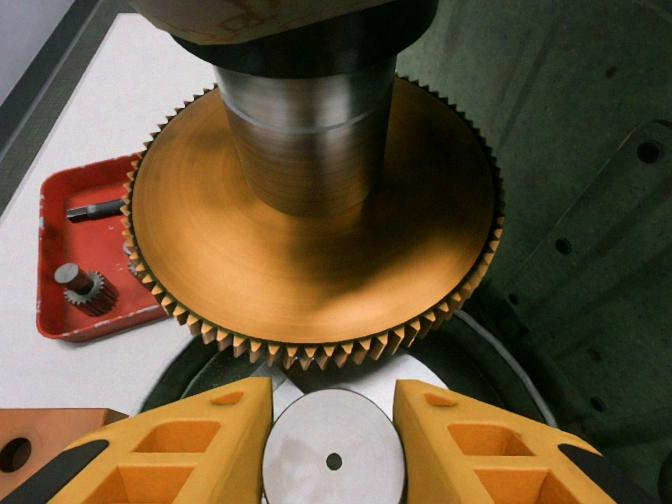

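Call:
{"op": "move", "data": {
  "target": [0, -0.003, 0, -0.0048, -0.0073, 0.0037, -0.8, 0, 0, 0, 0, 0, 0, 1.0],
  "speed": 0.03
}}

Call:
{"op": "execute_actions", "data": {
  "actions": [
    [[0,0,0,0,0,0,-0.8,0,0,0,0,0,0,1.0]]
  ]
}}

Scene clock: 1125.73 s.
left_arm: end_effector_position=(+0.2503, -0.0795, +0.1887) grip_measured=-0.519 end_effector_quat_wxyz=(+0.483, -0.031, +0.875, -0.011) | right_arm: end_effector_position=(+0.3327, +0.0226, +0.1405) grip_measured=+1.000 end_effector_quat_wxyz=(+0.668, +0.190, +0.702, -0.157)
Joint positions: left_arm=[-0.646 0.75 0.633 -0.556 -0.545 -0.449 0.02] | right_arm=[0.507 1.545 0.25 1.188 1 0.123 0.093]
Joint torques (N m): left_arm=[-0.65 -1.83 6.05 2.71 -0.44 -0.1] | right_arm=[-0.24 -5.52 6.52 1.9 0.09 0.04]
Heat: left arm: 50 °C; right arm: 45 °C.
Hand target: left_arm +0.2532, -0.0806, +0.1955; +0.501, -0.044, +0.864, -0.020 | right_arm +0.3347, +0.0238, +0.1459; +0.674, +0.195, +0.696, -0.151
Off the commanded pose: left_arm 0.008 m, 3 deg | right_arm 0.006 m, 1 deg.
move: off_target (left_arm)

Scene clock: 1126.43 s.
left_arm: end_effector_position=(+0.2503, -0.0796, +0.1888) grip_measured=-0.519 end_effector_quat_wxyz=(+0.483, -0.031, +0.875, -0.011) | right_arm: end_effector_position=(+0.3327, +0.0226, +0.1405) grip_measured=+1.000 end_effector_quat_wxyz=(+0.668, +0.190, +0.702, -0.157)
Joint positions: left_arm=[-0.647 0.75 0.633 -0.555 -0.545 -0.45 0.02] | right_arm=[0.507 1.545 0.25 1.188 1 0.123 0.093]
Joint torques (N m): left_arm=[-0.57 -1.88 5.97 2.69 -0.45 -0.11] | right_arm=[-0.23 -5.5 6.52 1.91 0.09 0.04]
Heat: left arm: 50 °C; right arm: 45 °C.
Hand target: left_arm +0.2532, -0.0807, +0.1956; +0.501, -0.044, +0.864, -0.020 | right_arm +0.3347, +0.0238, +0.1459; +0.674, +0.195, +0.696, -0.151
Off the commanded pose: left_arm 0.007 m, 3 deg | right_arm 0.006 m, 1 deg.

Call:
{"op": "move", "data": {
  "target": [
    [0, 0.0005, -0.005, -0.0028, 0, 0.0018, -0.8, 0, 0, 0, 0, 0, 0, 1.0],
    [0, 0.0005, -0.0075, -0.0028, 0, 0.0018, -0.8, 0, 0, 0, 0, 0, 0, 1.0]
  ],
  "speed": 0.02
}}

Scene clock: 1141.43 s.
left_arm: end_effector_position=(+0.2517, -0.0803, +0.1878) grip_measured=-0.519 end_effector_quat_wxyz=(+0.489, -0.038, +0.871, -0.017) | right_arm: end_effector_position=(+0.3327, +0.0226, +0.1405) grip_measured=+1.000 end_effector_quat_wxyz=(+0.668, +0.190, +0.702, -0.157)
Joint positions: left_arm=[-0.647 0.746 0.618 -0.529 -0.547 -0.459 0.02] | right_arm=[0.507 1.545 0.25 1.188 1 0.123 0.093]
Joint torques (N m): left_arm=[-0.49 -1.63 5.71 2.61 -0.42 -0.07] | right_arm=[-0.2 -5.53 6.52 1.91 0.08 0.04]
Heat: left arm: 51 °C; right arm: 45 °C.
Hand target: left_arm +0.2532, -0.0804, +0.1911; +0.501, -0.049, +0.864, -0.023 | right_arm +0.3347, +0.0238, +0.1459; +0.674, +0.195, +0.696, -0.151
Off the commanded pose: left_arm 0.004 m, 2 deg | right_arm 0.006 m, 1 deg.
move: done

Call:
{"op": "move", "data": {
  "target": [0, 0, -0.004, 0.0025, 0.005, -0.0021, -0.8, 0, 0, 0, 0, 0, 0, 1.0],
  "speed": 0.02
}}

Scene clock: 1148.67 s.
left_arm: end_effector_position=(+0.2517, -0.0803, +0.1878) grip_measured=-0.519 end_effector_quat_wxyz=(+0.489, -0.038, +0.871, -0.017) | right_arm: end_effector_position=(+0.3327, +0.0226, +0.1405) grip_measured=+1.000 end_effector_quat_wxyz=(+0.668, +0.190, +0.702, -0.157)
Joint positions: left_arm=[-0.647 0.746 0.618 -0.529 -0.547 -0.459 0.02] | right_arm=[0.507 1.545 0.25 1.188 1 0.123 0.093]
Joint torques (N m): left_arm=[0.21 -0.94 6.06 2.49 -0.29 -0.03] | right_arm=[-0.24 -5.53 6.53 1.91 0.08 0.04]
Heat: left arm: 50 °C; right arm: 45 °C.
Hand target: left_arm +0.2532, -0.0804, +0.1887; +0.494, -0.044, +0.868, -0.021 | right_arm +0.3347, +0.0238, +0.1459; +0.674, +0.195, +0.696, -0.151
Off the commanded pose: left_arm 0.002 m, 1 deg | right_arm 0.006 m, 1 deg.
move: done

Call:
{"op": "move", "data": {
  "target": [
    [0, 0, -0.004, 0.001, 0.004, -0.001, -0.8, 0, 0, 0, 0, 0, 0, 1.0],
    [0, 0, -0.008, 0.001, 0.004, -0.001, -0.8, 0, 0, 0, 0, 0, 0, 1.0]
  ],
  "speed": 0.02
}}

Scene clock: 1152.83 s.
left_arm: end_effector_position=(+0.2517, -0.0804, +0.1878) grip_measured=-0.519 end_effector_quat_wxyz=(+0.489, -0.038, +0.871, -0.017) | right_arm: end_effector_position=(+0.3327, +0.0226, +0.1405) grip_measured=+1.000 end_effector_quat_wxyz=(+0.668, +0.190, +0.702, -0.157)
Joint positions: left_arm=[-0.647 0.746 0.618 -0.529 -0.547 -0.459 0.02] | right_arm=[0.507 1.545 0.25 1.188 1 0.123 0.093]
Joint torques (N m): left_arm=[0.72 -0.5 5.3 2.5 -0.17 0] | right_arm=[-0.21 -5.52 6.54 1.9 0.08 0.04]
Heat: left arm: 50 °C; right arm: 45 °C.
Hand target: left_arm +0.2532, -0.0804, +0.1839; +0.489, -0.042, +0.871, -0.020 | right_arm +0.3347, +0.0238, +0.1459; +0.674, +0.195, +0.696, -0.151
Off the commanded pose: left_arm 0.004 m, 1 deg | right_arm 0.006 m, 1 deg.
move: done

Call:
{"op": "move", "data": {
  "target": [
    [0, 0, -0.0015, -0.0005, 0.0165, -0.001, -0.8, 0, 0, 0, 0, 0, 0, 1.0],
    [0, 0.0025, -0.003, -0.0005, 0.0165, -0.001, -0.8, 0, 0, 0, 0, 0, 0, 1.0]
  ],
  "speed": 0.03
}}

Scene clock: 1171.93 s.
left_arm: end_effector_position=(+0.2532, -0.0797, +0.1847) grip_measured=-0.519 end_effector_quat_wxyz=(+0.476, -0.039, +0.879, -0.021) | right_arm: end_effector_position=(+0.3327, +0.0226, +0.1405) grip_measured=+1.000 end_effector_quat_wxyz=(+0.668, +0.190, +0.702, -0.157)
Joint positions: left_arm=[-0.619 0.763 0.631 -0.544 -0.509 -0.46 0.02] | right_arm=[0.507 1.545 0.25 1.188 1 0.123 0.093]
Joint torques (N m): left_arm=[1.21 0.27 7.54 2.03 -0.1 -0.03] | right_arm=[-0.21 -5.55 6.54 1.91 0.08 0.04]
Heat: left arm: 49 °C; right arm: 45 °C.
Hand target: left_arm +0.2532, -0.0789, +0.1821; +0.466, -0.042, +0.884, -0.020 | right_arm +0.3347, +0.0238, +0.1459; +0.674, +0.195, +0.696, -0.151
Off the commanded pose: left_arm 0.003 m, 1 deg | right_arm 0.006 m, 1 deg.
move: done

Call:
{"op": "move", "data": {
  "target": [
    [0, 0, -0.0035, 0.0057, -0.0111, -0.0025, -0.8, 0, 0, 0, 0, 0, 0, 1.0],
    [0, 0.0025, -0.006, 0.0051, 0, -0.0033, -0.8, 0, 0, 0, 0, 0, 0, 1.0],
    [0, -0.0025, -0.0085, 0.0054, -0.0055, -0.003, -0.8, 0, 0, 0, 0, 0, 0, 1.0]
  ],
  "speed": 0.03
}}

Scene clock: 1185.03 s.
left_arm: end_effector_position=(+0.2531, -0.0799, +0.1853) grip_measured=-0.519 end_effector_quat_wxyz=(+0.480, -0.039, +0.876, -0.024) | right_arm: end_effector_position=(+0.3327, +0.0226, +0.1405) grip_measured=+1.000 end_effector_quat_wxyz=(+0.668, +0.190, +0.702, -0.157)
Joint positions: left_arm=[-0.619 0.752 0.621 -0.531 -0.506 -0.456 0.02] | right_arm=[0.507 1.545 0.25 1.188 1 0.123 0.093]
Joint torques (N m): left_arm=[-0.47 0.46 5.39 2.37 -0.31 0.07] | right_arm=[-0.24 -5.52 6.52 1.9 0.08 0.04]
Heat: left arm: 48 °C; right arm: 45 °C.
Hand target: left_arm +0.2532, -0.0803, +0.1769; +0.473, -0.033, +0.880, -0.015 | right_arm +0.3347, +0.0238, +0.1459; +0.674, +0.195, +0.696, -0.151
Off the commanded pose: left_arm 0.008 m, 2 deg | right_arm 0.006 m, 1 deg.
move: done

Call:
{"op": "move", "data": {
  "target": [
    [0, -0.004, 0.004, 0.0, 0.0, 0.0, -0.8, 0, 0, 0, 0, 0, 0, 1.0],
    [0, -0.004, 0.004, 0.0, 0.0167, -0.001, -0.8, 0, 0, 0, 0, 0, 0, 1.0]
  ],
  "speed": 0.03,
  "cameras": ["cam_left_wrist"]
}}

Scene clock: 1196.87 s.
left_arm: end_effector_position=(+0.2533, -0.0805, +0.1845) grip_measured=-0.519 end_effector_quat_wxyz=(+0.466, -0.034, +0.884, -0.012) | right_arm: end_effector_position=(+0.3327, +0.0226, +0.1405) grip_measured=+1.000 end_effector_quat_wxyz=(+0.668, +0.190, +0.702, -0.157)
Joint positions: left_arm=[-0.623 0.788 0.655 -0.573 -0.512 -0.459 0.02] | right_arm=[0.507 1.545 0.25 1.188 1 0.123 0.093]
Joint torques (N m): left_arm=[0.9 1.03 7.64 1.99 0.01 -0.08] | right_arm=[-0.23 -5.52 6.52 1.91 0.08 0.04]
Heat: left arm: 48 °C; right arm: 45 °C.
Hand target: left_arm +0.2532, -0.0827, +0.1793; +0.450, -0.032, +0.892, -0.015 | right_arm +0.3347, +0.0238, +0.1459; +0.674, +0.195, +0.696, -0.151
Off the commanded pose: left_arm 0.006 m, 2 deg | right_arm 0.006 m, 1 deg.
move: done
cam_left_wrist: T_world_to_cam=[[0.05703, -0.99631, 0.06409, -0.10564], [-0.86121, -0.08157, -0.50166, 0.34132], [0.50504, -0.02658, -0.86269, 0.11629]] pos_world=[0.24124, -0.07431, 0.27832]

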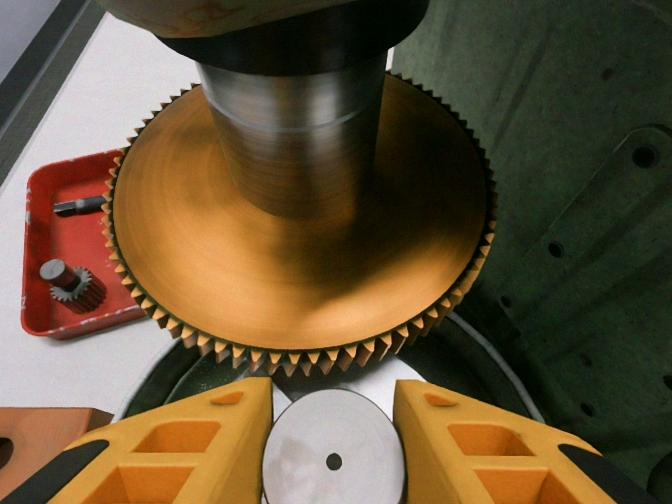

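Call:
{"op": "move", "data": {
  "target": [
    [0, 0, -0.0033, 0.0011, -0.0222, 0.0013, -0.8, 0, 0, 0, 0, 0, 0, 1.0],
    [0, 0.003, -0.005, 0.0005, -0.0111, 0.0007, -0.8, 0, 0, 0, 0, 0, 0, 1.0],
    [0, 0, -0.0067, 0, 0, 0, -0.8, 0, 0, 0, 0, 0, 0, 1.0]
  ],
  "speed": 0.03
}}

Scene clock: 1207.33 s.
left_arm: end_effector_position=(+0.2536, -0.0803, +0.1844) grip_measured=-0.519 end_effector_quat_wxyz=(+0.471, -0.035, +0.881, -0.014) | right_arm: end_effector_position=(+0.3327, +0.0226, +0.1405) grip_measured=+1.000 end_effector_quat_wxyz=(+0.668, +0.190, +0.702, -0.157)
Joint positions: left_arm=[-0.624 0.78 0.644 -0.558 -0.516 -0.458 0.02] | right_arm=[0.507 1.545 0.25 1.188 1 0.123 0.093]
Joint torques (N m): left_arm=[0.91 1.55 7.13 2 0.06 -0.08] | right_arm=[-0.21 -5.53 6.54 1.91 0.08 0.03]
Heat: left arm: 47 °C; right arm: 45 °C.
Hand target: left_arm +0.2532, -0.0827, +0.1752; +0.450, -0.032, +0.892, -0.015 | right_arm +0.3347, +0.0238, +0.1459; +0.674, +0.195, +0.696, -0.151
Off the commanded pose: left_arm 0.009 m, 3 deg | right_arm 0.006 m, 1 deg.
move: off_target (left_arm)

Call:
{"op": "move", "data": {
  "target": [
    [-0.004, 0, 0.02, 0.0006, -0.0122, 0.0008, -0.8, 0, 0, 0, 0, 0, 0, 1.0],
    [-0.004, 0.001, 0.008, 0.0006, -0.0122, 0.0008, -0.8, 0, 0, 0, 0, 0, 0, 1.0],
    [-0.004, 0.002, 0.001, 0.0003, -0.006, 0.0004, -0.8, 0, 0, 0, 0, 0, 0, 1.0]
  ],
  "speed": 0.03
}}

Scene clock: 1231.37 s.
left_arm: end_effector_position=(+0.2529, -0.0812, +0.1859) grip_measured=-0.519 end_effector_quat_wxyz=(+0.474, -0.034, +0.880, -0.014) | right_arm: end_effector_position=(+0.3327, +0.0226, +0.1405) grip_measured=+1.000 end_effector_quat_wxyz=(+0.668, +0.190, +0.702, -0.157)
Joint positions: left_arm=[-0.633 0.776 0.645 -0.558 -0.523 -0.459 0.02] | right_arm=[0.507 1.545 0.25 1.188 1 0.123 0.093]
Joint torques (N m): left_arm=[0.65 -0.14 5.68 2.08 -0.04 -0.06] | right_arm=[-0.23 -5.52 6.52 1.91 0.08 0.04]
Heat: left arm: 47 °C; right arm: 45 °C.
Hand target: left_arm +0.2508, -0.0815, +0.1759; +0.459, -0.033, +0.888, -0.015 | right_arm +0.3347, +0.0238, +0.1459; +0.674, +0.195, +0.696, -0.151
Off the commanded pose: left_arm 0.010 m, 2 deg | right_arm 0.006 m, 1 deg.
move: done

Call:
{"op": "execute_actions", "data": {
  "actions": [],
  "cameras": ["cam_left_wrist"]
}}

Call:
{"op": "zoom_image", "data": {
  "camera": "cam_left_wrist",
  "region": [250, 344, 420, 504]
}}

Scene clock: 1241.67 s.
left_arm: end_effector_position=(+0.2529, -0.0812, +0.1859) grip_measured=-0.519 end_effector_quat_wxyz=(+0.474, -0.034, +0.880, -0.014) | right_arm: end_effector_position=(+0.3327, +0.0226, +0.1405) grip_measured=+1.000 end_effector_quat_wxyz=(+0.668, +0.190, +0.702, -0.157)
Joint positions: left_arm=[-0.633 0.776 0.645 -0.558 -0.523 -0.459 0.02] | right_arm=[0.507 1.545 0.25 1.188 1 0.123 0.093]
Joint velocities: within noise
Joint torques (N m): left_arm=[0.65 -0.21 5.6 2.08 -0.05 -0.07] | right_arm=[-0.23 -5.52 6.53 1.91 0.09 0.04]
Heat: left arm: 47 °C; right arm: 45 °C.
Hand target: left_arm +0.2508, -0.0815, +0.1759; +0.459, -0.033, +0.888, -0.015 | right_arm +0.3347, +0.0238, +0.1459; +0.674, +0.195, +0.696, -0.151
Tool commands: left_gripper/opening=-0.8 right_gripper/opening=+1.0
Off the commanded pose: left_arm 0.010 m, 2 deg | right_arm 0.006 m, 1 deg.
camera_calibration:
cam_left_wrist: T_world_to_cam=[[0.05516, -0.9961, 0.06888, -0.10686], [-0.85264, -0.08289, -0.51588, 0.34195], [0.51958, -0.03027, -0.85389, 0.1121]] pos_world=[0.23921, -0.07471, 0.27948]
Images, in order (width x height): cam_left_wrist 672x504.

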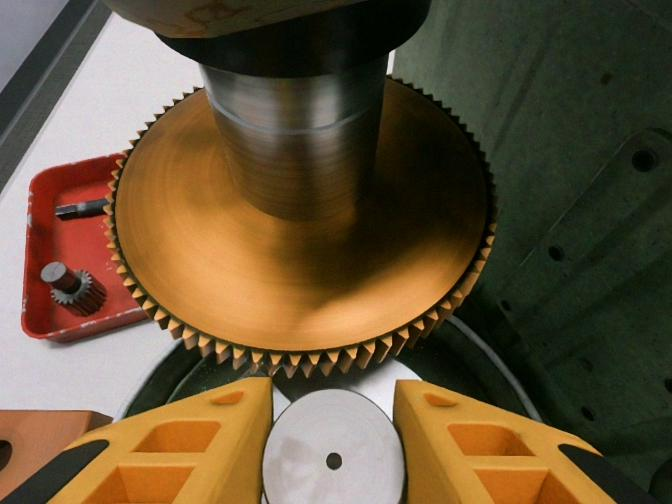

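Scaled by 2.965 from the camera's image (finer frame: 960x720).

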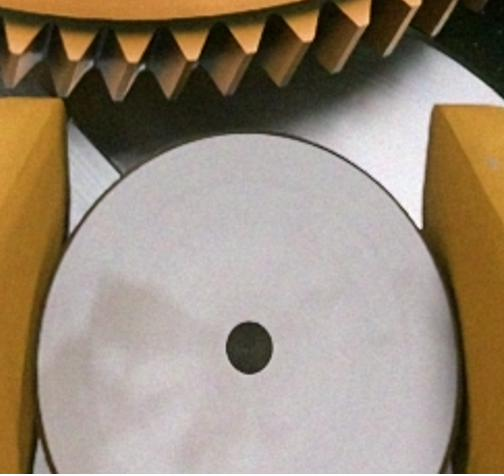

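Call:
{"op": "move", "data": {
  "target": [
    [0.0025, 0.0033, 0.0083, 0, 0, 0, -0.8, 0, 0, 0, 0, 0, 0, 1.0],
    [0.0025, 0.0033, 0.0, 0, 0, 0, -0.8, 0, 0, 0, 0, 0, 0, 1.0],
    [0.0042, 0.006, 0.0, 0, 0, 0, -0.8, 0, 0, 0, 0, 0, 0, 1.0]
  ],
  "speed": 0.03
}}

Scene clock: 1257.97 s.
left_arm: end_effector_position=(+0.2540, -0.0797, +0.1845) grip_measured=-0.519 end_effector_quat_wxyz=(+0.469, -0.039, +0.882, -0.020) | right_arm: end_effector_position=(+0.3327, +0.0226, +0.1405) grip_measured=+1.000 end_effector_quat_wxyz=(+0.668, +0.190, +0.702, -0.157)
Joint positions: left_arm=[-0.609 0.776 0.645 -0.558 -0.494 -0.459 0.02] | right_arm=[0.507 1.545 0.25 1.188 1 0.123 0.093]
Joint torques (N m): left_arm=[1.31 -0.42 5.44 2.22 -0.1 0.14] | right_arm=[-0.24 -5.52 6.56 1.91 0.08 0.04]
Heat: left arm: 47 °C; right arm: 45 °C.
Hand target: left_arm +0.2533, -0.0779, +0.1759; +0.459, -0.033, +0.888, -0.014 | right_arm +0.3347, +0.0238, +0.1459; +0.674, +0.195, +0.696, -0.151
Off the commanded pose: left_arm 0.009 m, 2 deg | right_arm 0.006 m, 1 deg.
move: done

Call:
{"op": "move", "data": {
  "target": [
    [-0.0055, -0.0027, 0.005, 0.0007, -0.0139, 0.0009, -0.8, 0, 0, 0, 0, 0, 0, 1.0],
    [-0.0055, -0.0027, -0.0033, 0.0007, -0.0139, 0.0009, -0.8, 0, 0, 0, 0, 0, 0, 1.0],
    [-0.007, -0.001, -0.0033, 0.001, -0.0195, 0.0013, -0.8, 0, 0, 0, 0, 0, 0, 1.0]
  ],
  "speed": 0.03
}}

Scene clock: 1303.43 s.
left_arm: end_effector_position=(+0.2522, -0.0798, +0.1850) grip_measured=-0.519 end_effector_quat_wxyz=(+0.495, -0.042, +0.867, -0.024) | right_arm: end_effector_position=(+0.3327, +0.0226, +0.1405) grip_measured=+1.000 end_effector_quat_wxyz=(+0.668, +0.190, +0.702, -0.157)
Joint positions: left_arm=[-0.64 0.728 0.588 -0.494 -0.54 -0.458 0.02] | right_arm=[0.507 1.545 0.25 1.188 1 0.123 0.093]
Joint torques (N m): left_arm=[-0.51 -0.49 4.77 2.22 -0.3 0.1] | right_arm=[-0.21 -5.52 6.53 1.91 0.09 0.04]
Heat: left arm: 48 °C; right arm: 45 °C.
Hand target: left_arm +0.2492, -0.0785, +0.1739; +0.486, -0.033, +0.873, -0.013 | right_arm +0.3347, +0.0238, +0.1459; +0.674, +0.195, +0.696, -0.151
Off the commanded pose: left_arm 0.012 m, 2 deg | right_arm 0.006 m, 1 deg.
move: off_target (left_arm)

Call:
{"op": "move", "data": {
  "target": [
    [0, -0.0033, 0.005, 0, 0, 0, -0.8, 0, 0, 0, 0, 0, 0, 1.0],
    [0, -0.0033, -0.001, -0.0004, 0.0083, -0.0006, -0.8, 0, 0, 0, 0, 0, 0, 1.0],
    [0.002, -0.0033, -0.001, -0.0008, 0.0167, -0.0012, -0.8, 0, 0, 0, 0, 0, 0, 1.0]
  ],
  "speed": 0.03
}}

Scene clock: 1313.03 s.
left_arm: end_effector_position=(+0.2524, -0.0798, +0.1843) grip_measured=-0.519 end_effector_quat_wxyz=(+0.487, -0.039, +0.872, -0.019) | right_arm: end_effector_position=(+0.3327, +0.0226, +0.1405) grip_measured=+1.000 end_effector_quat_wxyz=(+0.668, +0.190, +0.702, -0.157)
Joint positions: left_arm=[-0.637 0.746 0.607 -0.518 -0.535 -0.458 0.02] | right_arm=[0.507 1.545 0.25 1.188 1 0.123 0.093]
Joint torques (N m): left_arm=[0.95 1.47 7.24 1.83 0.02 -0.04] | right_arm=[-0.21 -5.52 6.53 1.91 0.08 0.04]
Heat: left arm: 47 °C; right arm: 45 °C.
Hand target: left_arm +0.2503, -0.0805, +0.1733; +0.463, -0.032, +0.886, -0.014 | right_arm +0.3347, +0.0238, +0.1459; +0.674, +0.195, +0.696, -0.151
Off the commanded pose: left_arm 0.011 m, 3 deg | right_arm 0.006 m, 1 deg.
move: off_target (left_arm)

Call:
{"op": "execute_actions", "data": {
  "actions": [
    [[0,0,0.006,0,0,0,-0.8,0,0,0,0,0,0,1.0]]
  ],
  "cameras": ["cam_left_wrist"]
}}

Call:
{"op": "zoom_image", "data": {
  "camera": "cam_left_wrist",
  "region": [250, 344, 420, 504]
}}

Scene clock: 1319.07 s.
left_arm: end_effector_position=(+0.2524, -0.0798, +0.1844) grip_measured=-0.519 end_effector_quat_wxyz=(+0.483, -0.038, +0.875, -0.017) | right_arm: end_effector_position=(+0.3327, +0.0226, +0.1405) grip_measured=+1.000 end_effector_quat_wxyz=(+0.668, +0.190, +0.702, -0.157)
Joint positions: left_arm=[-0.635 0.753 0.616 -0.529 -0.531 -0.459 0.02] | right_arm=[0.507 1.545 0.25 1.188 1 0.123 0.093]
Joint torques (N m): left_arm=[0.75 1.05 7.64 1.81 0.01 -0.03] | right_arm=[-0.24 -5.53 6.54 1.91 0.08 0.04]
Heat: left arm: 47 °C; right arm: 45 °C.
Hand target: left_arm +0.2503, -0.0805, +0.1769; +0.463, -0.032, +0.886, -0.014 | right_arm +0.3347, +0.0238, +0.1459; +0.674, +0.195, +0.696, -0.151
Off the commanded pose: left_arm 0.008 m, 3 deg | right_arm 0.006 m, 1 deg.
cam_left_wrist: T_world_to_cam=[[0.05788, -0.9952, 0.07895, -0.10776], [-0.84106, -0.09122, -0.5332, 0.34043], [0.53784, -0.03554, -0.8423, 0.1039]] pos_world=[0.23668, -0.0725, 0.27754]

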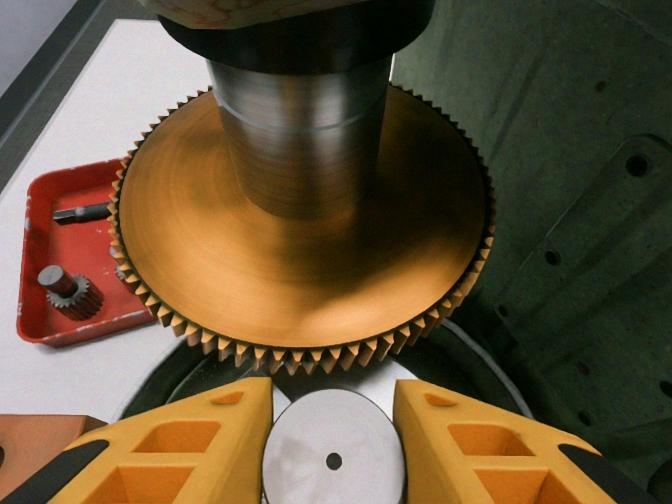

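Scaled by 2.965 from the camera's image (finer frame: 960x720).

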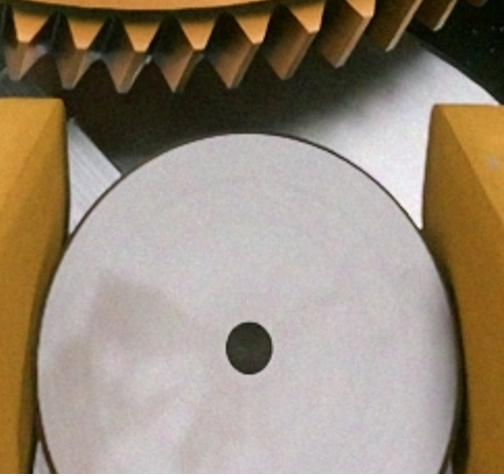

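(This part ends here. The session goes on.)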